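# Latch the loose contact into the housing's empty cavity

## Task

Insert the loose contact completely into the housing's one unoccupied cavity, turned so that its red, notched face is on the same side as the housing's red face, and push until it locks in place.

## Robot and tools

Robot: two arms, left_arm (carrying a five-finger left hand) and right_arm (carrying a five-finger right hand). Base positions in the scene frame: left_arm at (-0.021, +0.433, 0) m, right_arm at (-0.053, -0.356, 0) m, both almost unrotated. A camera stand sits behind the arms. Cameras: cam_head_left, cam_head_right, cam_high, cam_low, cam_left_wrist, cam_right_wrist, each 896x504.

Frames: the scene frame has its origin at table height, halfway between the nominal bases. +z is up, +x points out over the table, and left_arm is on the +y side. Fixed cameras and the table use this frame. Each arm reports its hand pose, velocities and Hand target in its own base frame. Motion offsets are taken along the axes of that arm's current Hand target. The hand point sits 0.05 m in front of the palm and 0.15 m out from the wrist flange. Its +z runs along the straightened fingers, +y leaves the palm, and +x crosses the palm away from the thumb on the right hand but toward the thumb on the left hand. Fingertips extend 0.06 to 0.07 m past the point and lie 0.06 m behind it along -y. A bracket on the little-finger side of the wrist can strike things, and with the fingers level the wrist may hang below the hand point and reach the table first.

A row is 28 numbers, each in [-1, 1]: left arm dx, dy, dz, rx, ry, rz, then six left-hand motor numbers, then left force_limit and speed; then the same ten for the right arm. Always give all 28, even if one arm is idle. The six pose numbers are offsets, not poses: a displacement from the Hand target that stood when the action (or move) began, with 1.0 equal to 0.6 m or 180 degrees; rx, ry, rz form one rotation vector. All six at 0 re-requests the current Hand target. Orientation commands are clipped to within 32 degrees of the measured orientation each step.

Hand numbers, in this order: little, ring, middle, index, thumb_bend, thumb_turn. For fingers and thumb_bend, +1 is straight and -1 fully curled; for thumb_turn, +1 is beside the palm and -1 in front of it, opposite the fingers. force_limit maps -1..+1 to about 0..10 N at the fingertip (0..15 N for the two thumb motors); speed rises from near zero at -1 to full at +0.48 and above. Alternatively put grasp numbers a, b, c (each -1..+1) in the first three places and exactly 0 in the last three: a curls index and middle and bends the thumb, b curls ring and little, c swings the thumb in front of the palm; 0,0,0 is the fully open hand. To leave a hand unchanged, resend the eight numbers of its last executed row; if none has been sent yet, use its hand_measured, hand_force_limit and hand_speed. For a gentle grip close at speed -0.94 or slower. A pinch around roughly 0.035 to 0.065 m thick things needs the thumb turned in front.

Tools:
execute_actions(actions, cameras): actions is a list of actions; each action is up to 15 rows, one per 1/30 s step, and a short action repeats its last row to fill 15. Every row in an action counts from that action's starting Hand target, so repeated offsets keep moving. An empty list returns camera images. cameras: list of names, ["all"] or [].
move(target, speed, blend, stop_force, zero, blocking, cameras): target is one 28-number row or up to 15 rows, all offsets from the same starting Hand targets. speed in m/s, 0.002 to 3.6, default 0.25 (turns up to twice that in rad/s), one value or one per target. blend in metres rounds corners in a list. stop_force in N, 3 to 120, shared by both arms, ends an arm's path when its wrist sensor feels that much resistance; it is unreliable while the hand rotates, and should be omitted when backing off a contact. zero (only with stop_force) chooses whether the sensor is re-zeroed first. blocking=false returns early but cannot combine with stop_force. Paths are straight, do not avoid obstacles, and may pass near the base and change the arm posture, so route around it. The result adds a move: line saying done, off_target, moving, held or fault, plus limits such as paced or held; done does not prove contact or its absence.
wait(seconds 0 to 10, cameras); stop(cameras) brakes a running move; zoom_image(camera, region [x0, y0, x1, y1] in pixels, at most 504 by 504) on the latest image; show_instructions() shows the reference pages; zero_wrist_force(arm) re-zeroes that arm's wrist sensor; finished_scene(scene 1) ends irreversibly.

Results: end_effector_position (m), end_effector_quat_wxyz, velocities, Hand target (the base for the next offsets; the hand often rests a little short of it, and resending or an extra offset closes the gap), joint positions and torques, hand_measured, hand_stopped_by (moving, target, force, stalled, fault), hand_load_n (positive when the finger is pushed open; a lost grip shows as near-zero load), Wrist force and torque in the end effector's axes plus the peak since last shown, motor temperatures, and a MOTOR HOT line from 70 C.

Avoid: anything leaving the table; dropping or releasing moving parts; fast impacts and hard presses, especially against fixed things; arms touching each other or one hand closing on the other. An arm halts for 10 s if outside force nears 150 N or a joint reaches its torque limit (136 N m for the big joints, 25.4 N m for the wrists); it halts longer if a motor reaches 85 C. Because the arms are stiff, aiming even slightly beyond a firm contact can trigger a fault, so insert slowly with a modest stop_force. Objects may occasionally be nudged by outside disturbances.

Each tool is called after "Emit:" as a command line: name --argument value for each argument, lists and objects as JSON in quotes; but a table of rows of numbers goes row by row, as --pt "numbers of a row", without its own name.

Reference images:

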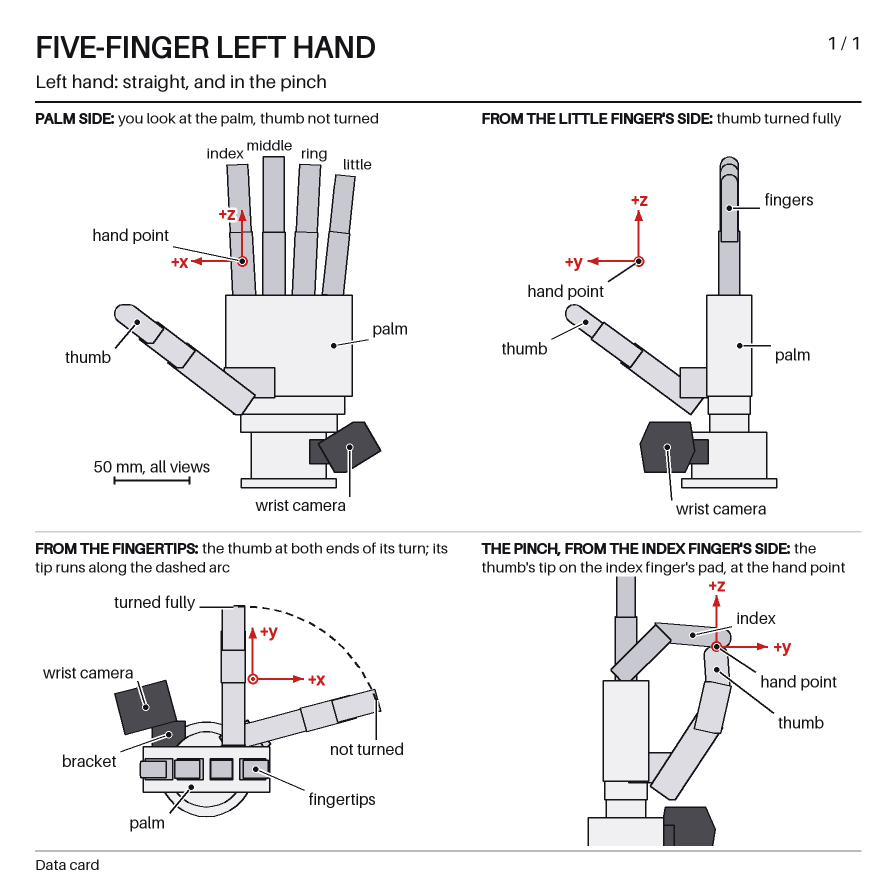

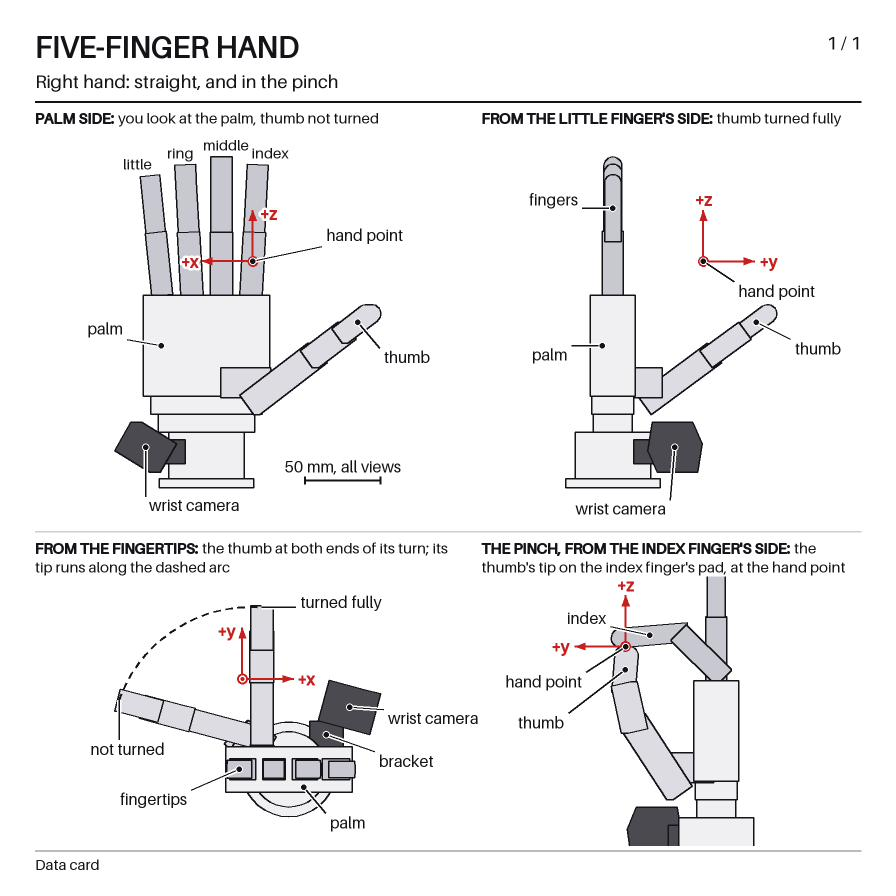

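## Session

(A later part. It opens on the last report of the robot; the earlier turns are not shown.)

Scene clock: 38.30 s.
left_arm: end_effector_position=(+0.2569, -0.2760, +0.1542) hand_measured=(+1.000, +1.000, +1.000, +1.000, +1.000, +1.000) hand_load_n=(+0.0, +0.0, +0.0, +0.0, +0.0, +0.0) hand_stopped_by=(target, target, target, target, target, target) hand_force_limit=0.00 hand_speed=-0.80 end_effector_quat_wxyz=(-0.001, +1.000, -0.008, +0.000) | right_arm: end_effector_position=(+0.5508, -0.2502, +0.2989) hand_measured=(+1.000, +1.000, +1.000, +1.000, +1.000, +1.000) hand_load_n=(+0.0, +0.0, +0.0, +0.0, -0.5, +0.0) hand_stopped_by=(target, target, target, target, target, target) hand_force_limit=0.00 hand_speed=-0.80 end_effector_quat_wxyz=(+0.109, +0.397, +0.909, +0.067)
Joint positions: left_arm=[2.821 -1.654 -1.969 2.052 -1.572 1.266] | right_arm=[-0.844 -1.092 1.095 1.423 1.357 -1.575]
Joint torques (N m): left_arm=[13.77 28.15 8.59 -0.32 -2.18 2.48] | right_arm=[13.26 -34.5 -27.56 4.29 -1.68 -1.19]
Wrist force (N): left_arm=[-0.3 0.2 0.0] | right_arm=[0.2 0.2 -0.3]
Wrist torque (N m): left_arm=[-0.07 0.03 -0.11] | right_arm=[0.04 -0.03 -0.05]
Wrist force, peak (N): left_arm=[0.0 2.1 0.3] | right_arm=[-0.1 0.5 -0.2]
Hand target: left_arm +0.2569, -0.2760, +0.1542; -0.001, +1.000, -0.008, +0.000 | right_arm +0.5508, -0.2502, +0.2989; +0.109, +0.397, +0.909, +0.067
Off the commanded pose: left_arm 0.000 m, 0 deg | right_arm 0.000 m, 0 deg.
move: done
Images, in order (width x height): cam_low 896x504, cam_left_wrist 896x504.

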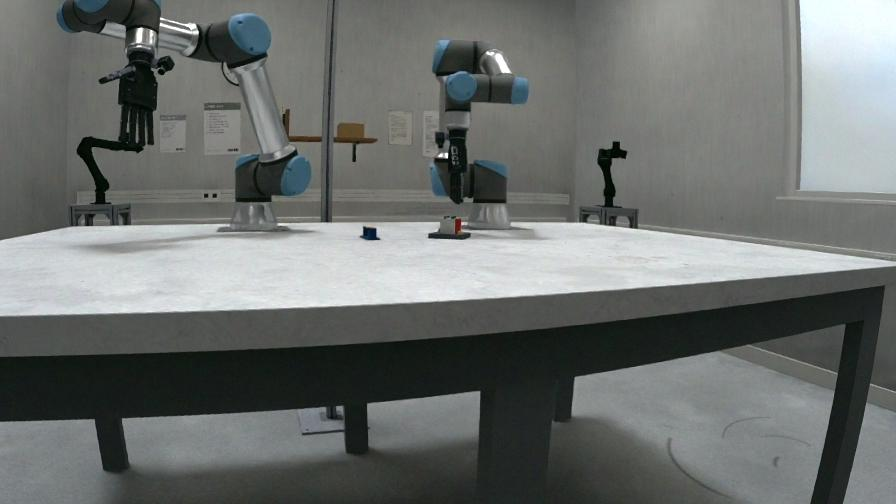

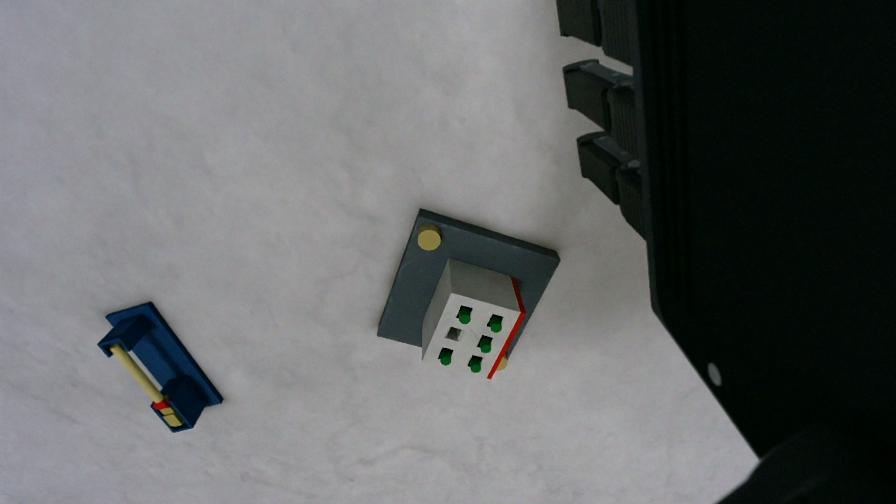

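Emit:
move --target '[0.15,0.351,0.0067,0.128,0,0,-1,-1,0.001,-0.1,0.7,-1,0,0.0,0,0,0,0,0,0,1,1,1,1,1,1,0,-0.8]' --speed 0.3 --cameras '["cam_left_wrist","cam_high","cam_low","cam_head_left"]'

Scene clock: 65.40 s.
left_arm: end_effector_position=(+0.3436, -0.4880, +0.1499) hand_measured=(-1.000, -1.000, +0.002, -0.100, +0.700, -1.000) hand_load_n=(+0.0, +0.0, +0.0, +0.0, +0.0, +0.5) hand_stopped_by=(target, target, target, target, target, target) hand_force_limit=0.00 hand_speed=0.00 end_effector_quat_wxyz=(-0.200, +0.980, -0.008, +0.002) end_effector_velocity=(+0.001, -0.001, +0.000) end_effector_angular_velocity=(+0.001, +0.000, +0.000) | right_arm: end_effector_position=(+0.5508, -0.2502, +0.2989) hand_measured=(+1.000, +1.000, +1.000, +1.000, +1.000, +1.000) hand_load_n=(+0.0, +0.0, +0.0, +0.0, +0.0, +0.0) hand_stopped_by=(target, target, target, target, target, target) hand_force_limit=0.00 hand_speed=-0.80 end_effector_quat_wxyz=(+0.109, +0.397, +0.909, +0.067)
Joint positions: left_arm=[2.321 -2.393 -0.947 1.471 -1.847 0.724] | right_arm=[-0.844 -1.092 1.095 1.423 1.357 -1.575]
Joint velocities: left_arm=[0 -0.003 0.005 -0.003 -0.001 0] | right_arm=[within noise]
Joint torques (N m): left_arm=[1.19 45.62 26.26 -5.1 0.7 0.35] | right_arm=[12.76 -32.81 -26.21 4.14 -1.53 -1.23]
Wrist force (N): left_arm=[0.0 -0.4 0.1] | right_arm=[0.2 0.1 0.0]
Wrist torque (N m): left_arm=[-0.04 0.04 -0.14] | right_arm=[0.01 -0.03 -0.06]
Wrist force, peak (N): left_arm=[-1.1 -2.1 0.1] | right_arm=[0.4 0.3 0.0]
Hand target: left_arm +0.3436, -0.4880, +0.1499; -0.200, +0.980, -0.008, +0.002 | right_arm +0.5508, -0.2502, +0.2989; +0.109, +0.397, +0.909, +0.067
Off the commanded pose: left_arm 0.000 m, 0 deg | right_arm 0.000 m, 0 deg.
move: done
Images, in order (width x height): cam_head_left 896x504, cam_high 896x504, cam_low 896x504, cam_left_wrist 896x504.

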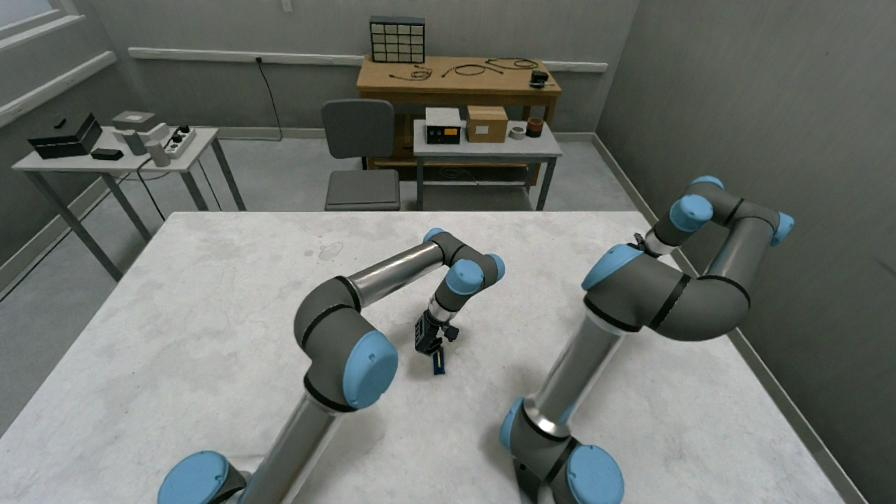

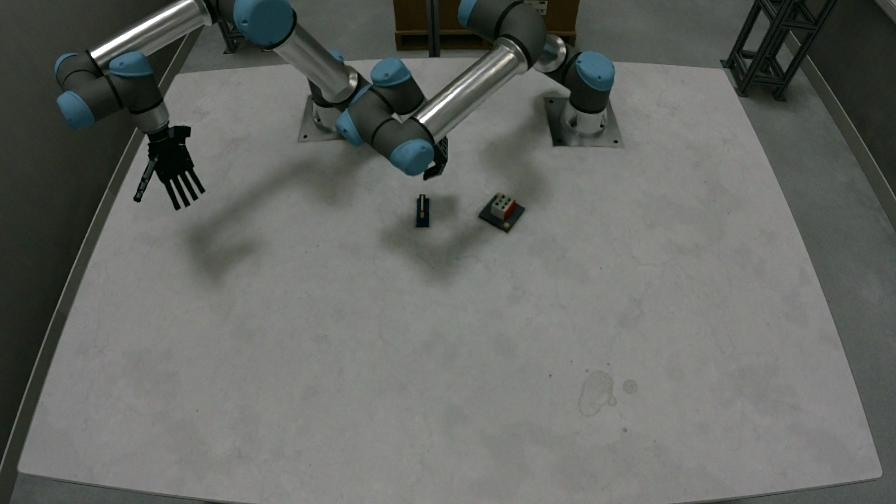

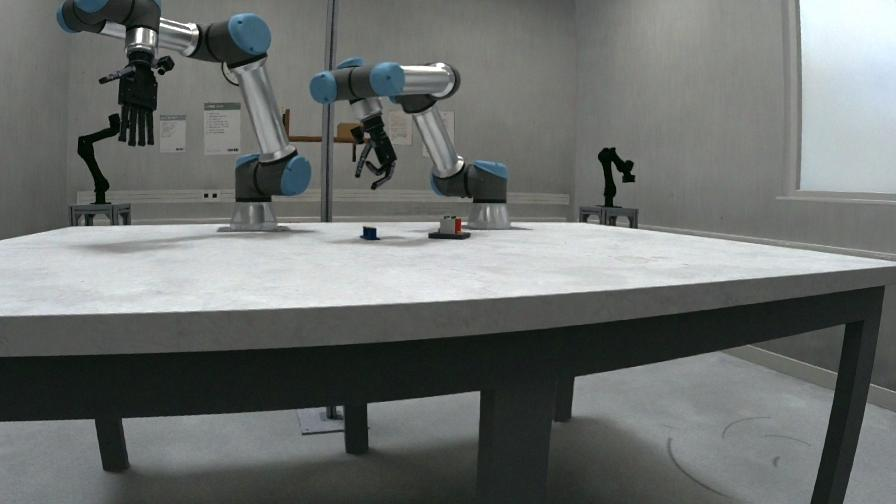

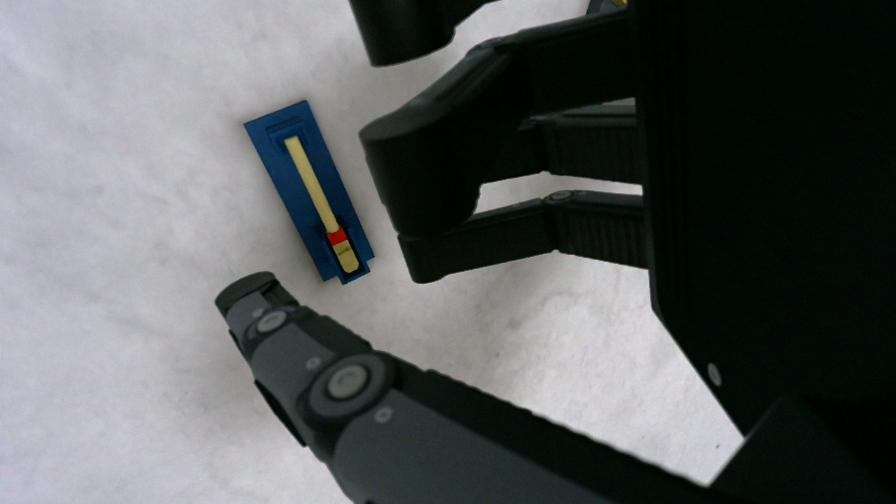

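Emit:
move --target '[0.034,0.0537,0.1293,0,0,0,-1,-1,0.001,-0.1,0.7,-1,0,0.0,0,0,0,0,0,0,1,1,1,1,1,1,0,-0.8]' --speed 0.15 --cameras '["cam_left_wrist","cam_high","cam_low"]'

Scene clock: 71.03 s.
left_arm: end_effector_position=(+0.3641, -0.4873, +0.0660) hand_measured=(-1.000, -1.000, +0.002, -0.100, +0.700, -1.000) hand_load_n=(+0.0, +0.0, +0.0, +0.0, +0.0, +0.0) hand_stopped_by=(target, target, target, target, target, target) hand_force_limit=0.00 hand_speed=0.00 end_effector_quat_wxyz=(-0.201, +0.980, -0.008, +0.002) | right_arm: end_effector_position=(+0.5508, -0.2502, +0.2989) hand_measured=(+1.000, +1.000, +1.000, +1.000, +1.000, +1.000) hand_load_n=(+0.0, +0.0, +0.0, +0.0, +0.0, +0.0) hand_stopped_by=(target, target, target, target, target, target) hand_force_limit=0.00 hand_speed=-0.80 end_effector_quat_wxyz=(+0.109, +0.397, +0.909, +0.067)
Joint positions: left_arm=[2.346 -2.486 -0.995 1.619 -1.854 0.749] | right_arm=[-0.844 -1.092 1.095 1.423 1.357 -1.575]
Joint torques (N m): left_arm=[-11.91 54.1 26.73 -3.7 -0.05 -2.15] | right_arm=[12.21 -32.67 -27.37 4.16 -1.56 -1.24]
Wrist force (N): left_arm=[0.0 -0.4 0.2] | right_arm=[0.1 0.1 0.1]
Wrist torque (N m): left_arm=[-0.03 0.03 -0.11] | right_arm=[0.01 -0.02 -0.06]
Wrist force, peak (N): left_arm=[-0.4 -0.7 -1.3] | right_arm=[0.6 0.2 -0.1]
Hand target: left_arm +0.3640, -0.4874, +0.0659; -0.200, +0.980, -0.008, +0.002 | right_arm +0.5508, -0.2502, +0.2989; +0.109, +0.397, +0.909, +0.067
Off the commanded pose: left_arm 0.000 m, 0 deg | right_arm 0.000 m, 0 deg.
move: done
Images, in order (width x height): cam_high 896x504, cam_low 896x504, cam_left_wrist 896x504.

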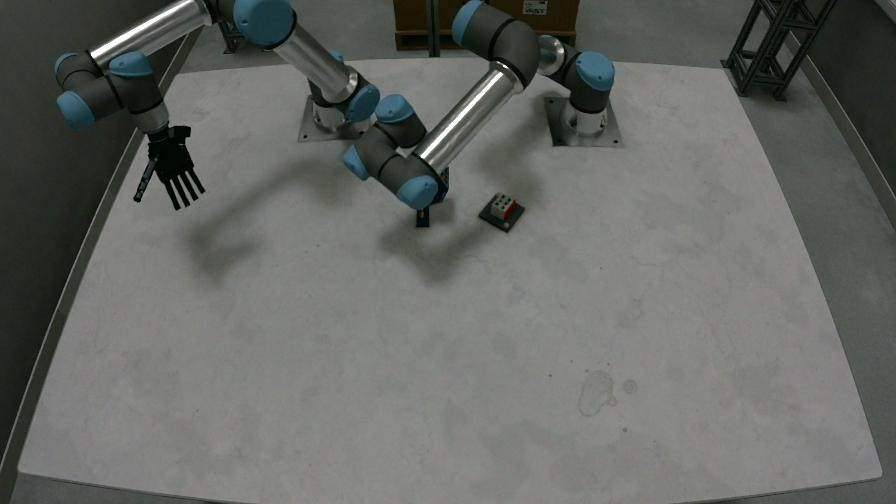

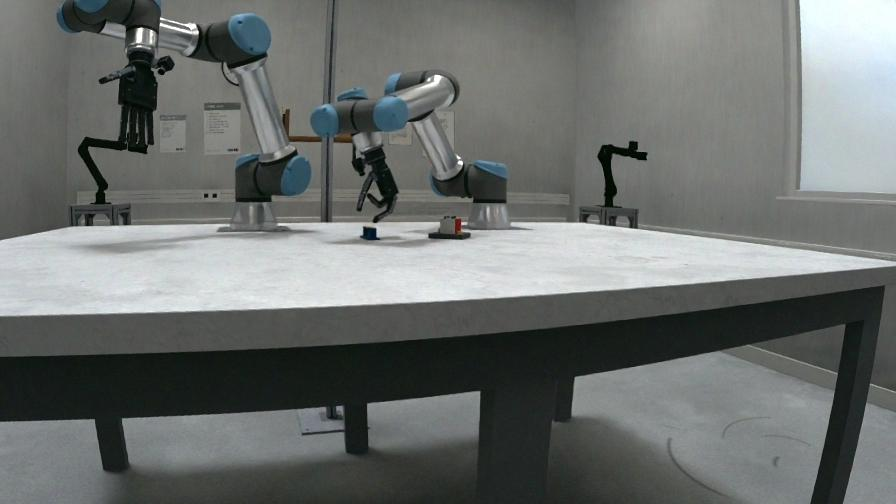

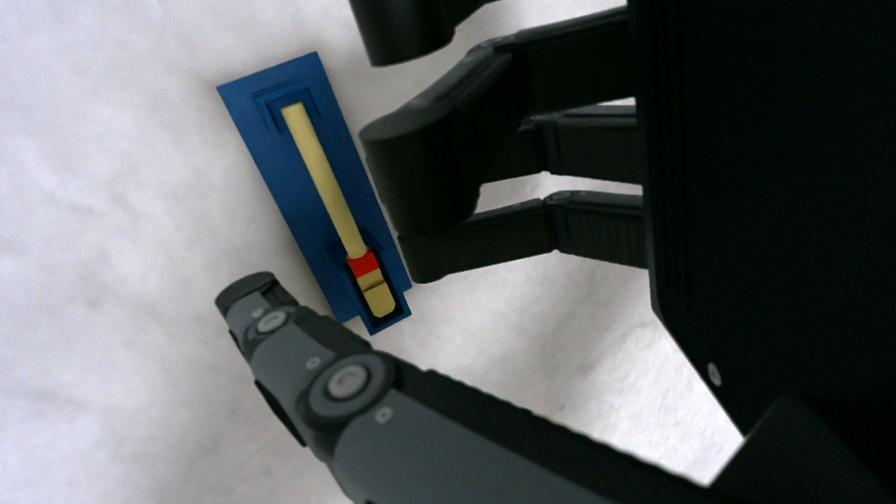

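Emit:
zoom_image --camera "cam_left_wrist" --region '[200, 40, 450, 340]'

Scaled by 1.680.

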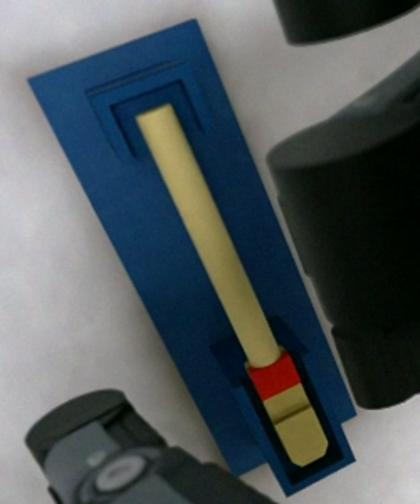

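Emit:
move --pt "0 0 0 0 0 0 -1 -1 -0.12 -0.2 0.7 -1 0 0.0 0 0 0 0 0 0 1 1 1 1 1 1 0 -0.8" --pt "-0.0017 0.0205 0.0565 0 0 0 -1 -1 -0.12 -0.2 0.7 -1 0 0.0 0 0 0 0 0 0 1 1 1 1 1 1 0 -0.8" --speed 0.08 --cameras '["cam_left_wrist","cam_low"]'

Scene clock: 74.47 s.
left_arm: end_effector_position=(+0.3630, -0.4854, +0.0298) hand_measured=(-1.000, -1.000, -0.120, -0.200, +0.700, -1.000) hand_load_n=(+0.0, +0.0, +0.0, +1.5, +0.0, +0.0) hand_stopped_by=(target, target, target, target, target, target) hand_force_limit=0.00 hand_speed=0.00 end_effector_quat_wxyz=(-0.201, +0.980, -0.008, +0.002) | right_arm: end_effector_position=(+0.5508, -0.2502, +0.2989) hand_measured=(+1.000, +1.000, +1.000, +1.000, +1.000, +1.000) hand_load_n=(+0.0, +0.0, +0.0, +0.0, +0.0, +0.0) hand_stopped_by=(target, target, target, target, target, target) hand_force_limit=0.00 hand_speed=-0.80 end_effector_quat_wxyz=(+0.109, +0.397, +0.909, +0.067)
Joint positions: left_arm=[2.347 -2.516 -1.035 1.689 -1.854 0.75] | right_arm=[-0.844 -1.092 1.095 1.423 1.357 -1.575]
Joint torques (N m): left_arm=[12.11 65.13 25.85 -5.26 -3.07 1.83] | right_arm=[12.7 -32.97 -26.48 4.26 -1.53 -1.17]
Wrist force (N): left_arm=[-1.9 -0.2 1.0] | right_arm=[0.2 0.1 -0.2]
Wrist torque (N m): left_arm=[-0.06 0.04 -0.12] | right_arm=[0.02 -0.02 -0.05]
Wrist force, peak (N): left_arm=[-3.5 -1.5 -2.3] | right_arm=[0.6 0.0 0.1]
Hand target: left_arm +0.3631, -0.4854, +0.0299; -0.200, +0.980, -0.008, +0.002 | right_arm +0.5508, -0.2502, +0.2989; +0.109, +0.397, +0.909, +0.067
Off the commanded pose: left_arm 0.000 m, 0 deg | right_arm 0.000 m, 0 deg.
move: done
Images, in order (width x height): cam_low 896x504, cam_left_wrist 896x504.

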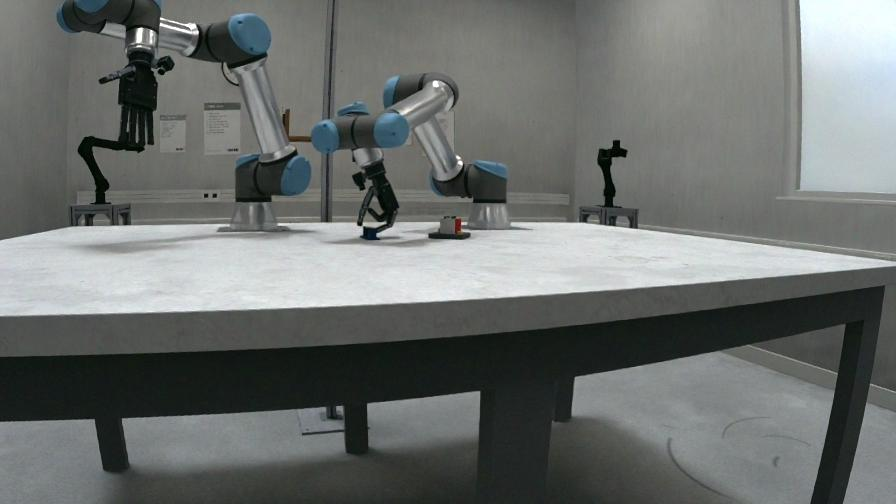

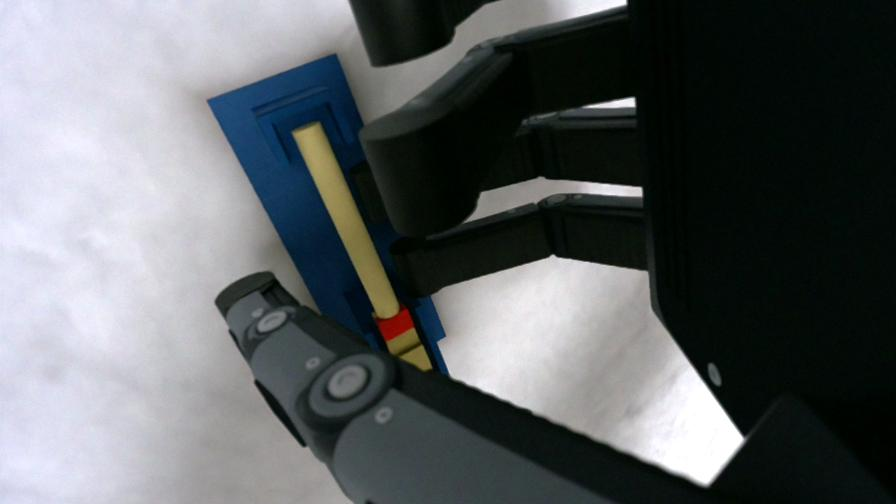

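Emit:
move --pt "0 0.0054 -0.0023 0 0 0 -1 -1 -0.12 -0.2 0.7 -1 -0.6 -0.8 0 0 0 0 0 0 1 1 1 1 1 1 0 -0.8" --pt "0 0.0054 -0.0023 0 0 0 -1 -1 -0.23 -0.3 0.7 -1 -0.6 -0.8 0 0 0 0 0 0 1 1 1 1 1 1 0 -0.8" --speed 0.05 --cameras '["cam_left_wrist"]'

Scene clock: 77.20 s.
left_arm: end_effector_position=(+0.3630, -0.4890, +0.0299) hand_measured=(-1.000, -1.000, -0.230, -0.200, +0.700, -1.000) hand_load_n=(+0.0, +0.0, +0.0, +2.0, +0.0, +0.0) hand_stopped_by=(target, target, target, force, target, target) hand_force_limit=-0.60 hand_speed=-0.80 end_effector_quat_wxyz=(-0.200, +0.980, -0.008, +0.002) | right_arm: end_effector_position=(+0.5508, -0.2502, +0.2989) hand_measured=(+1.000, +1.000, +1.000, +1.000, +1.000, +1.000) hand_load_n=(+0.0, +0.0, +0.0, +0.0, +0.0, +0.0) hand_stopped_by=(target, target, target, target, target, target) hand_force_limit=0.00 hand_speed=-0.80 end_effector_quat_wxyz=(+0.109, +0.397, +0.909, +0.067)
Joint positions: left_arm=[2.343 -2.524 -1.02 1.681 -1.853 0.746] | right_arm=[-0.844 -1.092 1.095 1.423 1.357 -1.575]
Joint torques (N m): left_arm=[3.87 63.58 7.9 1.13 -0.12 1.25] | right_arm=[12.18 -33.39 -27.29 4.21 -1.63 -1.31]
Wrist force (N): left_arm=[-6.3 -3.9 1.4] | right_arm=[0.2 0.2 -0.2]
Wrist torque (N m): left_arm=[0.01 0.01 0.03] | right_arm=[0.04 -0.02 -0.05]
Wrist force, peak (N): left_arm=[-7.7 -4.7 1.5] | right_arm=[0.3 0.3 0.0]
Hand target: left_arm +0.3630, -0.4889, +0.0299; -0.200, +0.980, -0.008, +0.002 | right_arm +0.5508, -0.2502, +0.2989; +0.109, +0.397, +0.909, +0.067
Off the commanded pose: left_arm 0.000 m, 0 deg | right_arm 0.000 m, 0 deg.
move: done
Images, in order (width x height): cam_left_wrist 896x504.

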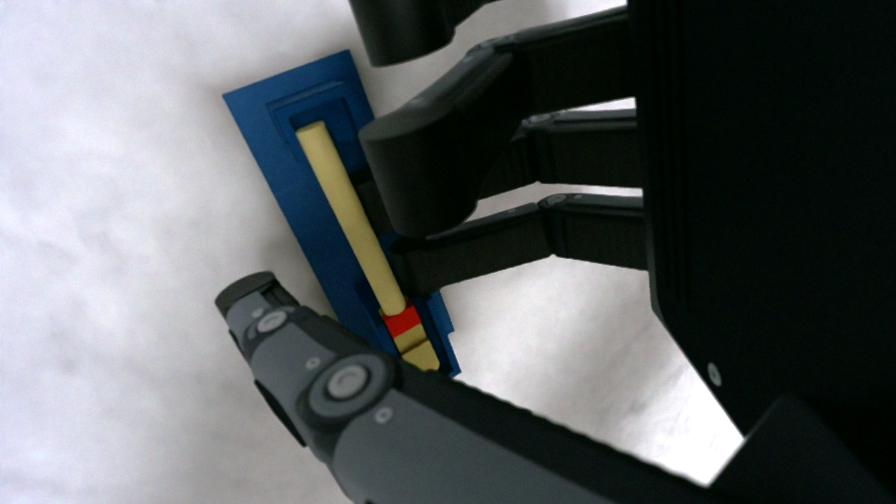

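Emit:
move --pt "0 -0.0054 0.0023 0 0 0 -1 -1 -0.12 -0.15 0.7 -1 -0.6 -0.4 0 0 0 0 0 0 1 1 1 1 1 1 0 -0.8" --pt "-0.0058 -0.0054 0.0023 0 0 0 -1 -1 -0.12 -0.15 0.7 -1 -0.6 -0.4 0 0 0 0 0 0 1 1 1 1 1 1 0 -0.8" --speed 0.05 --cameras '["cam_left_wrist"]'

Emit:
zoom_image --camera "cam_left_wrist" --region '[200, 40, 480, 390]'

Scene clock: 80.87 s.
left_arm: end_effector_position=(+0.3595, -0.4854, +0.0299) hand_measured=(-1.000, -1.000, -0.120, -0.150, +0.700, -1.000) hand_load_n=(+0.0, +0.0, +0.5, +0.0, +0.0, +0.0) hand_stopped_by=(target, target, target, target, target, target) hand_force_limit=-0.60 hand_speed=-0.40 end_effector_quat_wxyz=(-0.200, +0.980, -0.008, +0.002) end_effector_velocity=(+0.001, -0.001, +0.000) end_effector_angular_velocity=(-0.002, -0.001, -0.001) | right_arm: end_effector_position=(+0.5508, -0.2502, +0.2989) hand_measured=(+1.000, +1.000, +1.000, +1.000, +1.000, +1.000) hand_load_n=(+0.0, +0.0, +0.0, +0.0, +0.0, +0.0) hand_stopped_by=(target, target, target, target, target, target) hand_force_limit=0.00 hand_speed=-0.80 end_effector_quat_wxyz=(+0.109, +0.397, +0.909, +0.067)
Joint positions: left_arm=[2.343 -2.511 -1.045 1.693 -1.853 0.746] | right_arm=[-0.844 -1.092 1.095 1.423 1.357 -1.575]
Joint velocities: left_arm=[0.001 -0.002 0.007 -0.002 0 0.002] | right_arm=[within noise]
Joint torques (N m): left_arm=[10.07 47.4 26.23 -4.11 1.54 1.73] | right_arm=[12.97 -32.78 -25.86 4.32 -1.79 -1.25]
Wrist force (N): left_arm=[0.1 -0.4 0.0] | right_arm=[0.3 0.5 0.0]
Wrist torque (N m): left_arm=[-0.04 0.02 0.06] | right_arm=[0.07 -0.05 -0.04]
Wrist force, peak (N): left_arm=[-6.5 -4.1 1.0] | right_arm=[0.0 0.5 -0.5]
Hand target: left_arm +0.3596, -0.4854, +0.0299; -0.200, +0.980, -0.008, +0.002 | right_arm +0.5508, -0.2502, +0.2989; +0.109, +0.397, +0.909, +0.067
Off the commanded pose: left_arm 0.000 m, 0 deg | right_arm 0.000 m, 0 deg.
move: done
Images, in order (width x height): cam_left_wrist 896x504.

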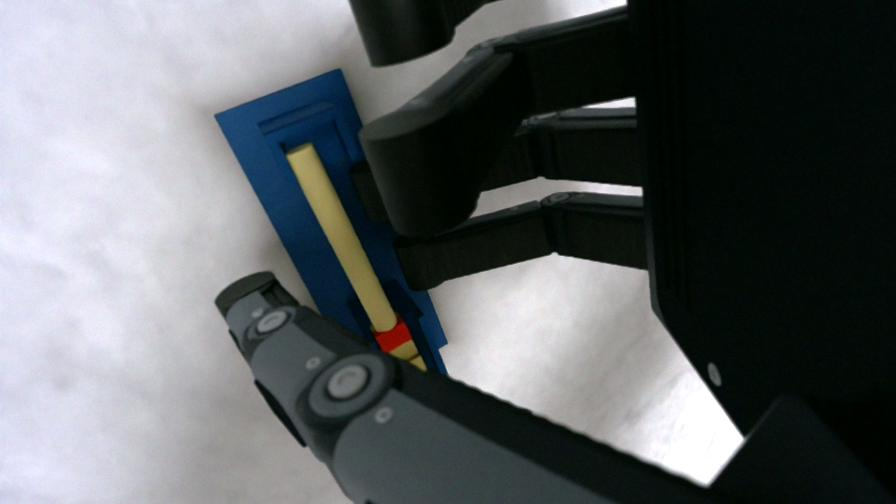

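Scaled by 1.440.

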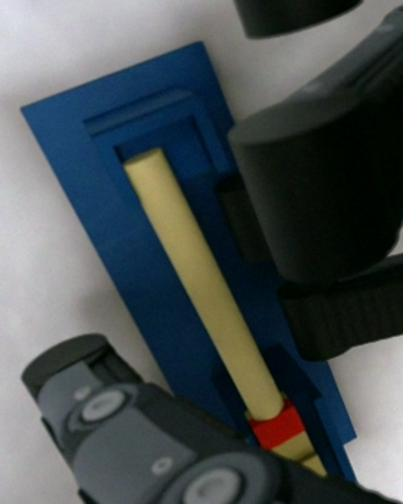

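Emit:
move --pt "0 0.0084 -0.0036 0 0 0 -1 -1 -0.12 -0.15 0.7 -1 -0.6 -0.4 0 0 0 0 0 0 1 1 1 1 1 1 0 -0.8" --pt "0 0.0084 -0.0036 0 0 0 -1 -1 -0.23 -0.3 0.7 -1 -0.6 -0.8 0 0 0 0 0 0 1 1 1 1 1 1 0 -0.8" --speed 0.05 --cameras '["cam_left_wrist"]'

Emit:
zoom_image --camera "cam_left_wrist" --region '[200, 40, 480, 390]'

Scene clock: 84.43 s.
left_arm: end_effector_position=(+0.3595, -0.4909, +0.0299) hand_measured=(-1.000, -1.000, -0.230, -0.300, +0.700, -1.000) hand_load_n=(+0.0, +0.0, +0.5, +0.0, +0.0, +0.0) hand_stopped_by=(target, target, target, target, target, target) hand_force_limit=-0.60 hand_speed=-0.80 end_effector_quat_wxyz=(-0.200, +0.980, -0.008, +0.002) | right_arm: end_effector_position=(+0.5508, -0.2502, +0.2989) hand_measured=(+1.000, +1.000, +1.000, +1.000, +1.000, +1.000) hand_load_n=(+0.0, +0.0, +0.0, +0.0, +0.0, +0.0) hand_stopped_by=(target, target, target, target, target, target) hand_force_limit=0.00 hand_speed=-0.80 end_effector_quat_wxyz=(+0.109, +0.397, +0.909, +0.067)
Joint positions: left_arm=[2.337 -2.524 -1.022 1.68 -1.851 0.74] | right_arm=[-0.844 -1.092 1.095 1.423 1.357 -1.575]
Joint torques (N m): left_arm=[9.46 63.67 6.32 -0.28 -0.35 1.71] | right_arm=[12.52 -32 -25.79 4.22 -1.48 -1.29]
Wrist force (N): left_arm=[-0.1 -0.3 0.2] | right_arm=[0.0 0.5 0.0]
Wrist torque (N m): left_arm=[-0.03 0.05 0.04] | right_arm=[0.07 0.00 -0.05]
Wrist force, peak (N): left_arm=[-0.2 -2.1 1.4] | right_arm=[0.0 0.4 -0.5]
Hand target: left_arm +0.3595, -0.4908, +0.0299; -0.200, +0.980, -0.008, +0.002 | right_arm +0.5508, -0.2502, +0.2989; +0.109, +0.397, +0.909, +0.067
Off the commanded pose: left_arm 0.000 m, 0 deg | right_arm 0.000 m, 0 deg.
move: done
Images, in order (width x height): cam_left_wrist 896x504.

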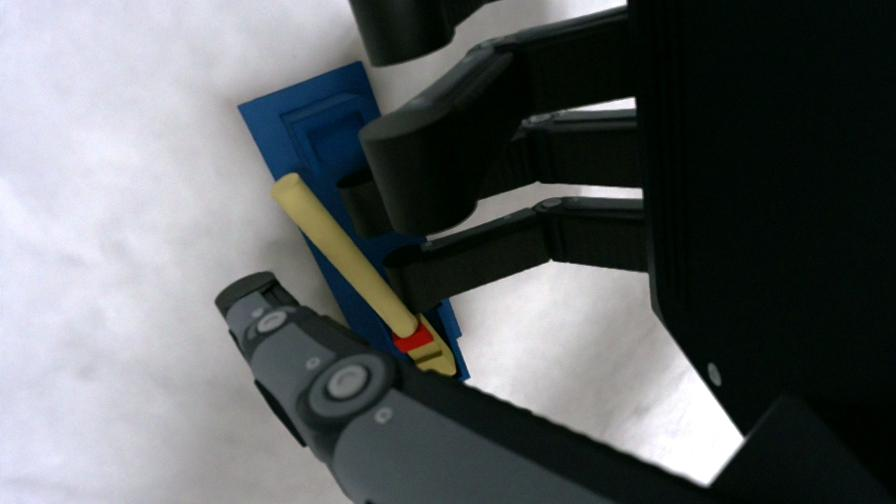

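Scaled by 1.440.

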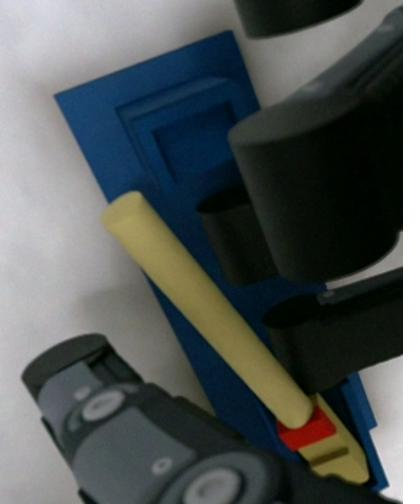

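Emit:
move --target '[0,0,0,0,0,0,-1,-1,-0.23,-0.3,0.52,-1,-0.7,-0.85,0,0,0,0,0,0,1,1,1,1,1,1,0,-0.8]' --speed 0.05 --cameras '["cam_left_wrist"]'

Emit:
zoom_image --camera "cam_left_wrist" --region '[200, 40, 480, 390]'

Scene clock: 87.63 s.
left_arm: end_effector_position=(+0.3595, -0.4908, +0.0299) hand_measured=(-1.000, -1.000, -0.230, -0.300, +0.520, -1.000) hand_load_n=(+0.0, +0.0, +0.0, +0.0, +0.0, +0.0) hand_stopped_by=(target, target, target, target, target, target) hand_force_limit=-0.70 hand_speed=-0.85 end_effector_quat_wxyz=(-0.200, +0.980, -0.008, +0.002) | right_arm: end_effector_position=(+0.5508, -0.2502, +0.2989) hand_measured=(+1.000, +1.000, +1.000, +1.000, +1.000, +1.000) hand_load_n=(+0.0, +0.0, +0.0, +0.0, +0.0, +0.0) hand_stopped_by=(target, target, target, target, target, target) hand_force_limit=0.00 hand_speed=-0.80 end_effector_quat_wxyz=(+0.109, +0.397, +0.909, +0.067)
Joint positions: left_arm=[2.337 -2.524 -1.022 1.68 -1.851 0.74] | right_arm=[-0.844 -1.092 1.095 1.423 1.357 -1.575]
Joint torques (N m): left_arm=[11.25 63.79 6.11 -0.42 -2.8 1.82] | right_arm=[12.45 -32.77 -26.19 4.02 -1.62 -1.03]
Wrist force (N): left_arm=[0.3 -0.4 0.4] | right_arm=[0.0 0.0 0.1]
Wrist torque (N m): left_arm=[-0.05 0.00 0.06] | right_arm=[-0.01 -0.01 -0.07]
Wrist force, peak (N): left_arm=[0.2 -0.7 0.2] | right_arm=[0.6 0.2 -0.2]
Hand target: left_arm +0.3595, -0.4908, +0.0299; -0.200, +0.980, -0.008, +0.002 | right_arm +0.5508, -0.2502, +0.2989; +0.109, +0.397, +0.909, +0.067
Off the commanded pose: left_arm 0.000 m, 0 deg | right_arm 0.000 m, 0 deg.
move: done
Images, in order (width x height): cam_left_wrist 896x504.

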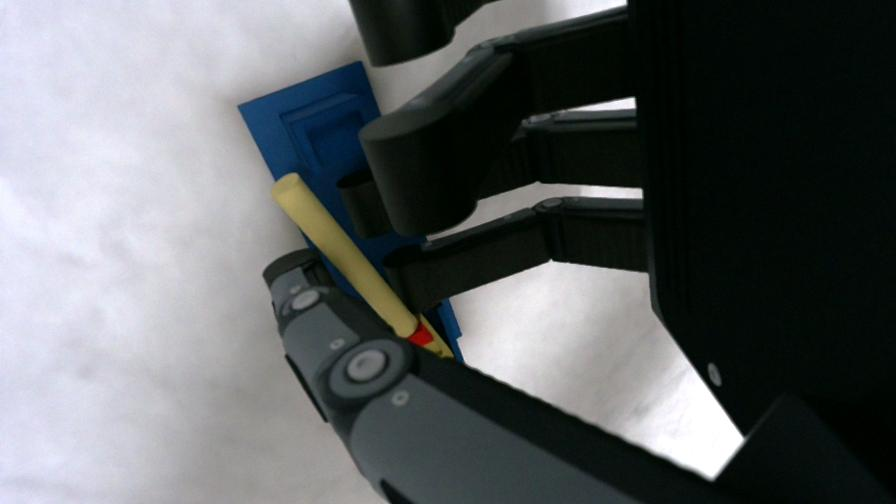

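Scaled by 1.440.

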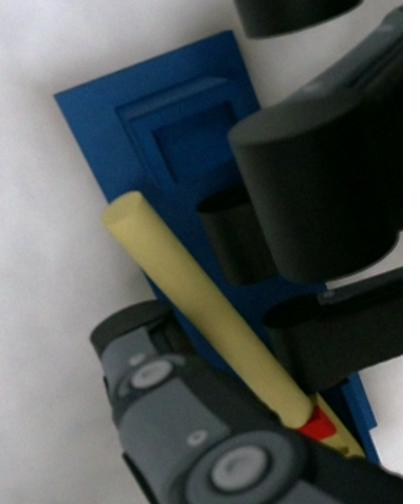

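Emit:
move --target '[0,0,0,0,0,0,-1,-1,-0.23,-0.3,0.42,-1,-0.75,-0.88,0,0,0,0,0,0,1,1,1,1,1,1,0,-0.8]' --speed 0.05 --cameras '["cam_left_wrist"]'

Emit:
zoom_image --camera "cam_left_wrist" --region '[200, 40, 480, 390]'

Scene clock: 89.07 s.
left_arm: end_effector_position=(+0.3595, -0.4908, +0.0299) hand_measured=(-1.000, -1.000, -0.230, -0.300, +0.420, -1.000) hand_load_n=(+0.0, +0.0, +0.0, +0.0, +0.0, +0.0) hand_stopped_by=(target, target, target, target, target, target) hand_force_limit=-0.75 hand_speed=-0.88 end_effector_quat_wxyz=(-0.200, +0.980, -0.008, +0.002) | right_arm: end_effector_position=(+0.5508, -0.2502, +0.2989) hand_measured=(+1.000, +1.000, +1.000, +1.000, +1.000, +1.000) hand_load_n=(+0.0, +0.0, +0.0, +0.0, +0.0, +0.0) hand_stopped_by=(target, target, target, target, target, target) hand_force_limit=0.00 hand_speed=-0.80 end_effector_quat_wxyz=(+0.109, +0.397, +0.909, +0.067)
Joint positions: left_arm=[2.337 -2.524 -1.022 1.68 -1.851 0.74] | right_arm=[-0.844 -1.092 1.095 1.423 1.357 -1.575]
Joint torques (N m): left_arm=[11.7 63.7 6.23 -0.64 -2.58 1.79] | right_arm=[12.87 -32.95 -24.75 4.13 -1.51 -1.23]
Wrist force (N): left_arm=[-0.1 -0.4 0.3] | right_arm=[0.1 0.1 -0.2]
Wrist torque (N m): left_arm=[-0.04 0.05 0.04] | right_arm=[0.02 -0.02 -0.06]
Wrist force, peak (N): left_arm=[-0.1 -0.7 0.3] | right_arm=[0.1 0.5 -0.5]
Hand target: left_arm +0.3595, -0.4908, +0.0299; -0.200, +0.980, -0.008, +0.002 | right_arm +0.5508, -0.2502, +0.2989; +0.109, +0.397, +0.909, +0.067
Off the commanded pose: left_arm 0.000 m, 0 deg | right_arm 0.000 m, 0 deg.
move: done
Images, in order (width x height): cam_left_wrist 896x504.

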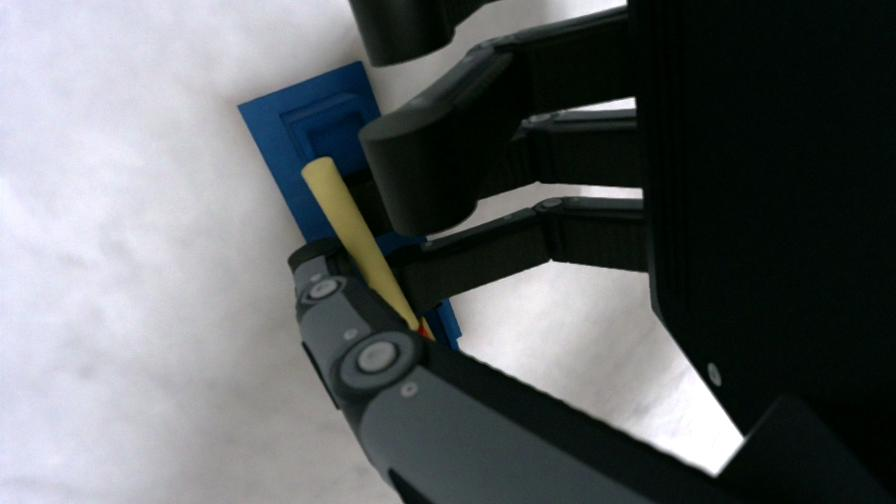

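Scaled by 1.440.

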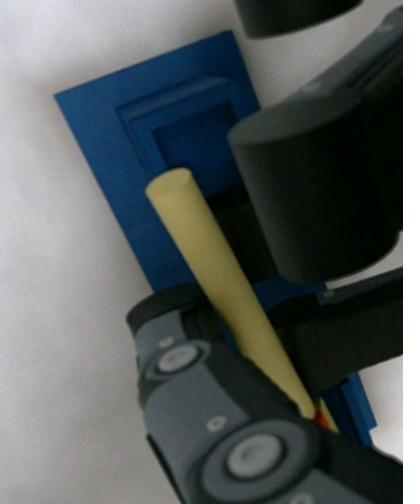

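Emit:
move --target '[0,0,0,0,0,0,-1,-1,-0.23,-0.3,0.3,-1,-0.75,-0.88,0,0,0,0,0,0,1,1,1,1,1,1,0,-0.8]' --speed 0.05 --cameras '["cam_left_wrist"]'

Emit:
zoom_image --camera "cam_left_wrist" --region '[200, 40, 480, 390]'

Scene clock: 90.77 s.
left_arm: end_effector_position=(+0.3595, -0.4908, +0.0299) hand_measured=(-1.000, -1.000, -0.230, -0.300, +0.300, -1.000) hand_load_n=(+0.0, +0.0, +0.0, +0.5, +0.0, +0.0) hand_stopped_by=(target, target, target, target, target, target) hand_force_limit=-0.75 hand_speed=-0.88 end_effector_quat_wxyz=(-0.200, +0.980, -0.008, +0.002) | right_arm: end_effector_position=(+0.5508, -0.2502, +0.2989) hand_measured=(+1.000, +1.000, +1.000, +1.000, +1.000, +1.000) hand_load_n=(+0.0, +0.0, +0.0, +0.0, +0.0, +0.0) hand_stopped_by=(target, target, target, target, target, target) hand_force_limit=0.00 hand_speed=-0.80 end_effector_quat_wxyz=(+0.109, +0.397, +0.909, +0.067)
Joint positions: left_arm=[2.337 -2.524 -1.022 1.68 -1.851 0.74] | right_arm=[-0.844 -1.092 1.095 1.423 1.357 -1.575]
Joint torques (N m): left_arm=[11.43 63.72 8.12 -0.67 -2.42 1.88] | right_arm=[12.44 -33.48 -25.73 4.21 -1.66 -1.17]
Wrist force (N): left_arm=[-0.1 -0.4 0.0] | right_arm=[0.1 0.0 0.1]
Wrist torque (N m): left_arm=[-0.02 0.04 0.04] | right_arm=[-0.01 -0.03 -0.06]
Wrist force, peak (N): left_arm=[0.1 -0.7 0.4] | right_arm=[0.0 0.5 -0.2]
Hand target: left_arm +0.3595, -0.4908, +0.0299; -0.200, +0.980, -0.008, +0.002 | right_arm +0.5508, -0.2502, +0.2989; +0.109, +0.397, +0.909, +0.067
Off the commanded pose: left_arm 0.000 m, 0 deg | right_arm 0.000 m, 0 deg.
move: done
Images, in order (width x height): cam_left_wrist 896x504.

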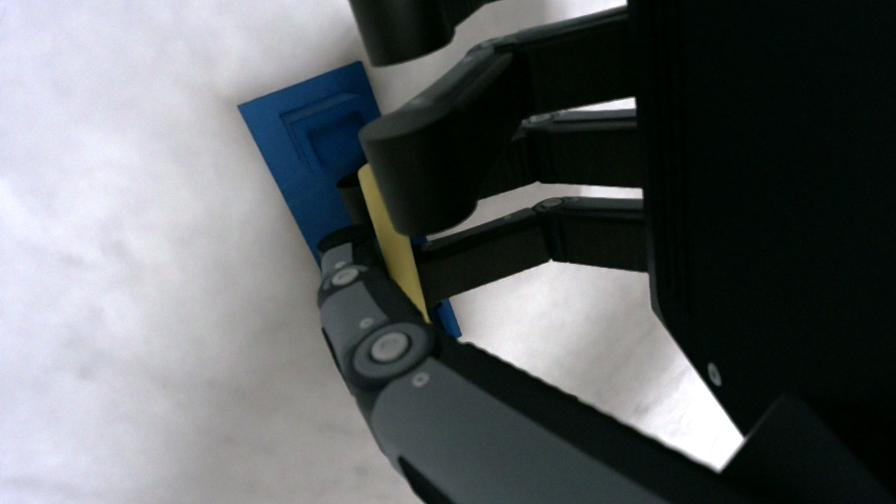

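Scaled by 1.440.

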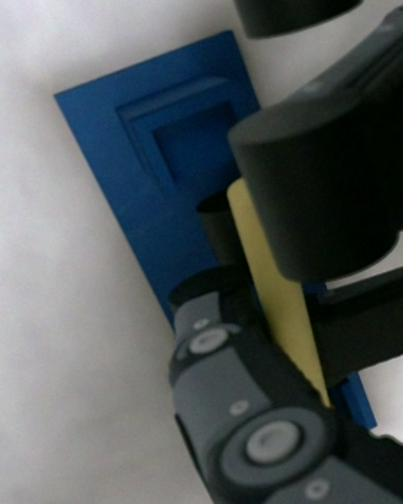

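Emit:
move --target '[0,0.0107,-0.0046,0,0,0,-1,-1,-0.23,-0.3,0.3,-1,-0.75,-0.88,0,0,0,0,0,0,1,1,1,1,1,1,0,-0.8]' --speed 0.04 --cameras '["cam_left_wrist","cam_head_left"]'

Emit:
zoom_image --camera "cam_left_wrist" --region '[200, 40, 480, 390]'

Scene clock: 99.97 s.
left_arm: end_effector_position=(+0.3593, -0.4979, +0.0299) hand_measured=(-1.000, -1.000, -0.230, -0.300, +0.300, -1.000) hand_load_n=(+0.0, +0.0, +0.0, +0.0, +0.0, +0.0) hand_stopped_by=(target, target, target, target, target, target) hand_force_limit=-0.75 hand_speed=-0.88 end_effector_quat_wxyz=(-0.200, +0.980, -0.008, +0.002) end_effector_velocity=(-0.001, +0.001, -0.002) end_effector_angular_velocity=(+0.002, +0.003, +0.000) | right_arm: end_effector_position=(+0.5508, -0.2502, +0.2989) hand_measured=(+1.000, +1.000, +1.000, +1.000, +1.000, +1.000) hand_load_n=(+0.0, +0.0, +0.0, +0.0, +0.0, +0.0) hand_stopped_by=(target, target, target, target, target, target) hand_force_limit=0.00 hand_speed=-0.80 end_effector_quat_wxyz=(+0.109, +0.397, +0.909, +0.067)
Joint positions: left_arm=[2.329 -2.539 -0.991 1.663 -1.849 0.732] | right_arm=[-0.844 -1.092 1.095 1.423 1.357 -1.575]
Joint velocities: left_arm=[0 0 -0.006 0.002 0.001 0] | right_arm=[within noise]
Joint torques (N m): left_arm=[1.99 63.3 5.07 -1.79 1.19 0.22] | right_arm=[11.79 -33.09 -25.86 4.13 -1.51 -1.28]
Wrist force (N): left_arm=[0.0 -0.6 0.0] | right_arm=[0.1 0.2 -0.1]
Wrist torque (N m): left_arm=[-0.05 0.04 0.04] | right_arm=[0.03 -0.02 -0.05]
Wrist force, peak (N): left_arm=[0.3 -0.8 0.4] | right_arm=[0.0 0.5 -0.3]
Hand target: left_arm +0.3594, -0.4978, +0.0299; -0.200, +0.980, -0.008, +0.002 | right_arm +0.5508, -0.2502, +0.2989; +0.109, +0.397, +0.909, +0.067
Off the commanded pose: left_arm 0.000 m, 0 deg | right_arm 0.000 m, 0 deg.
move: done
Images, in order (width x height): cam_head_left 896x504, cam_left_wrist 896x504.

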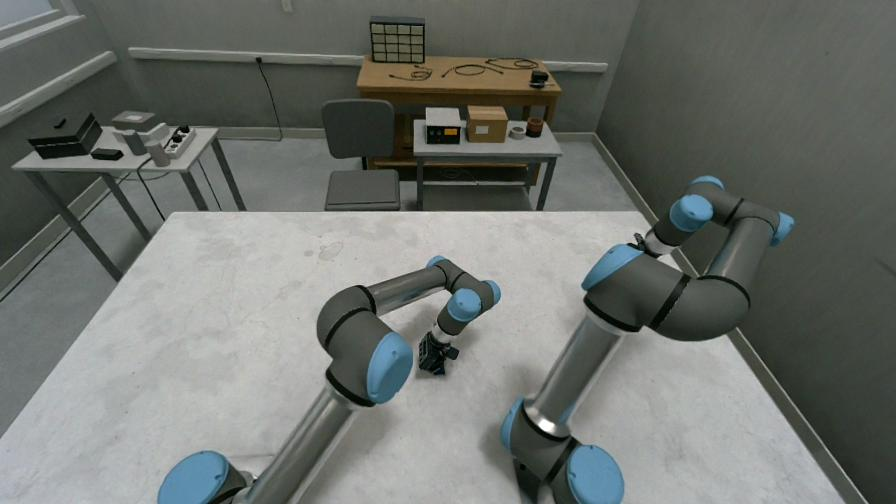

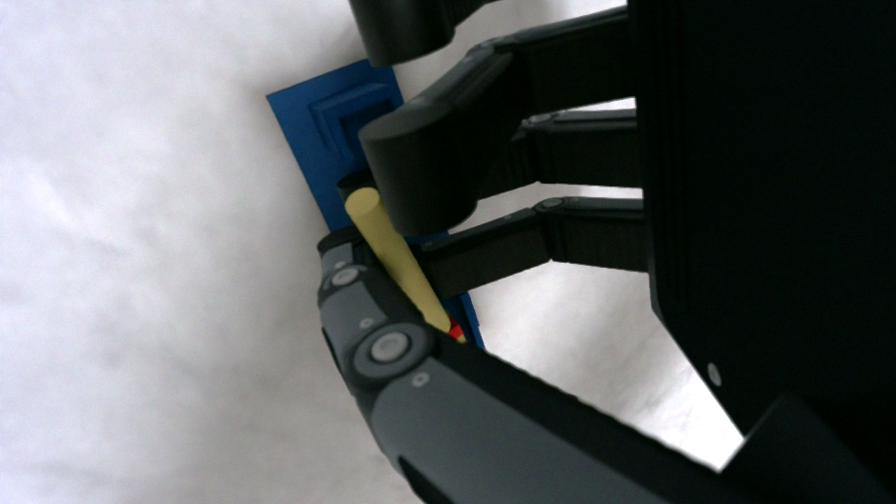

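Scaled by 1.440.

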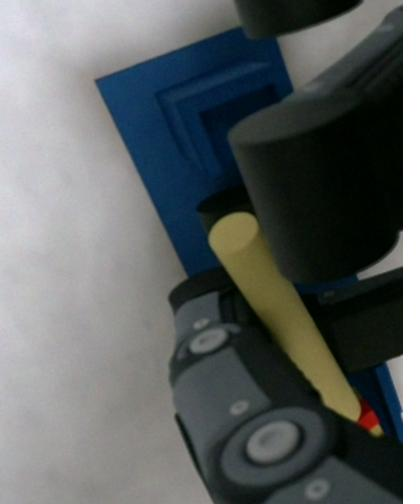

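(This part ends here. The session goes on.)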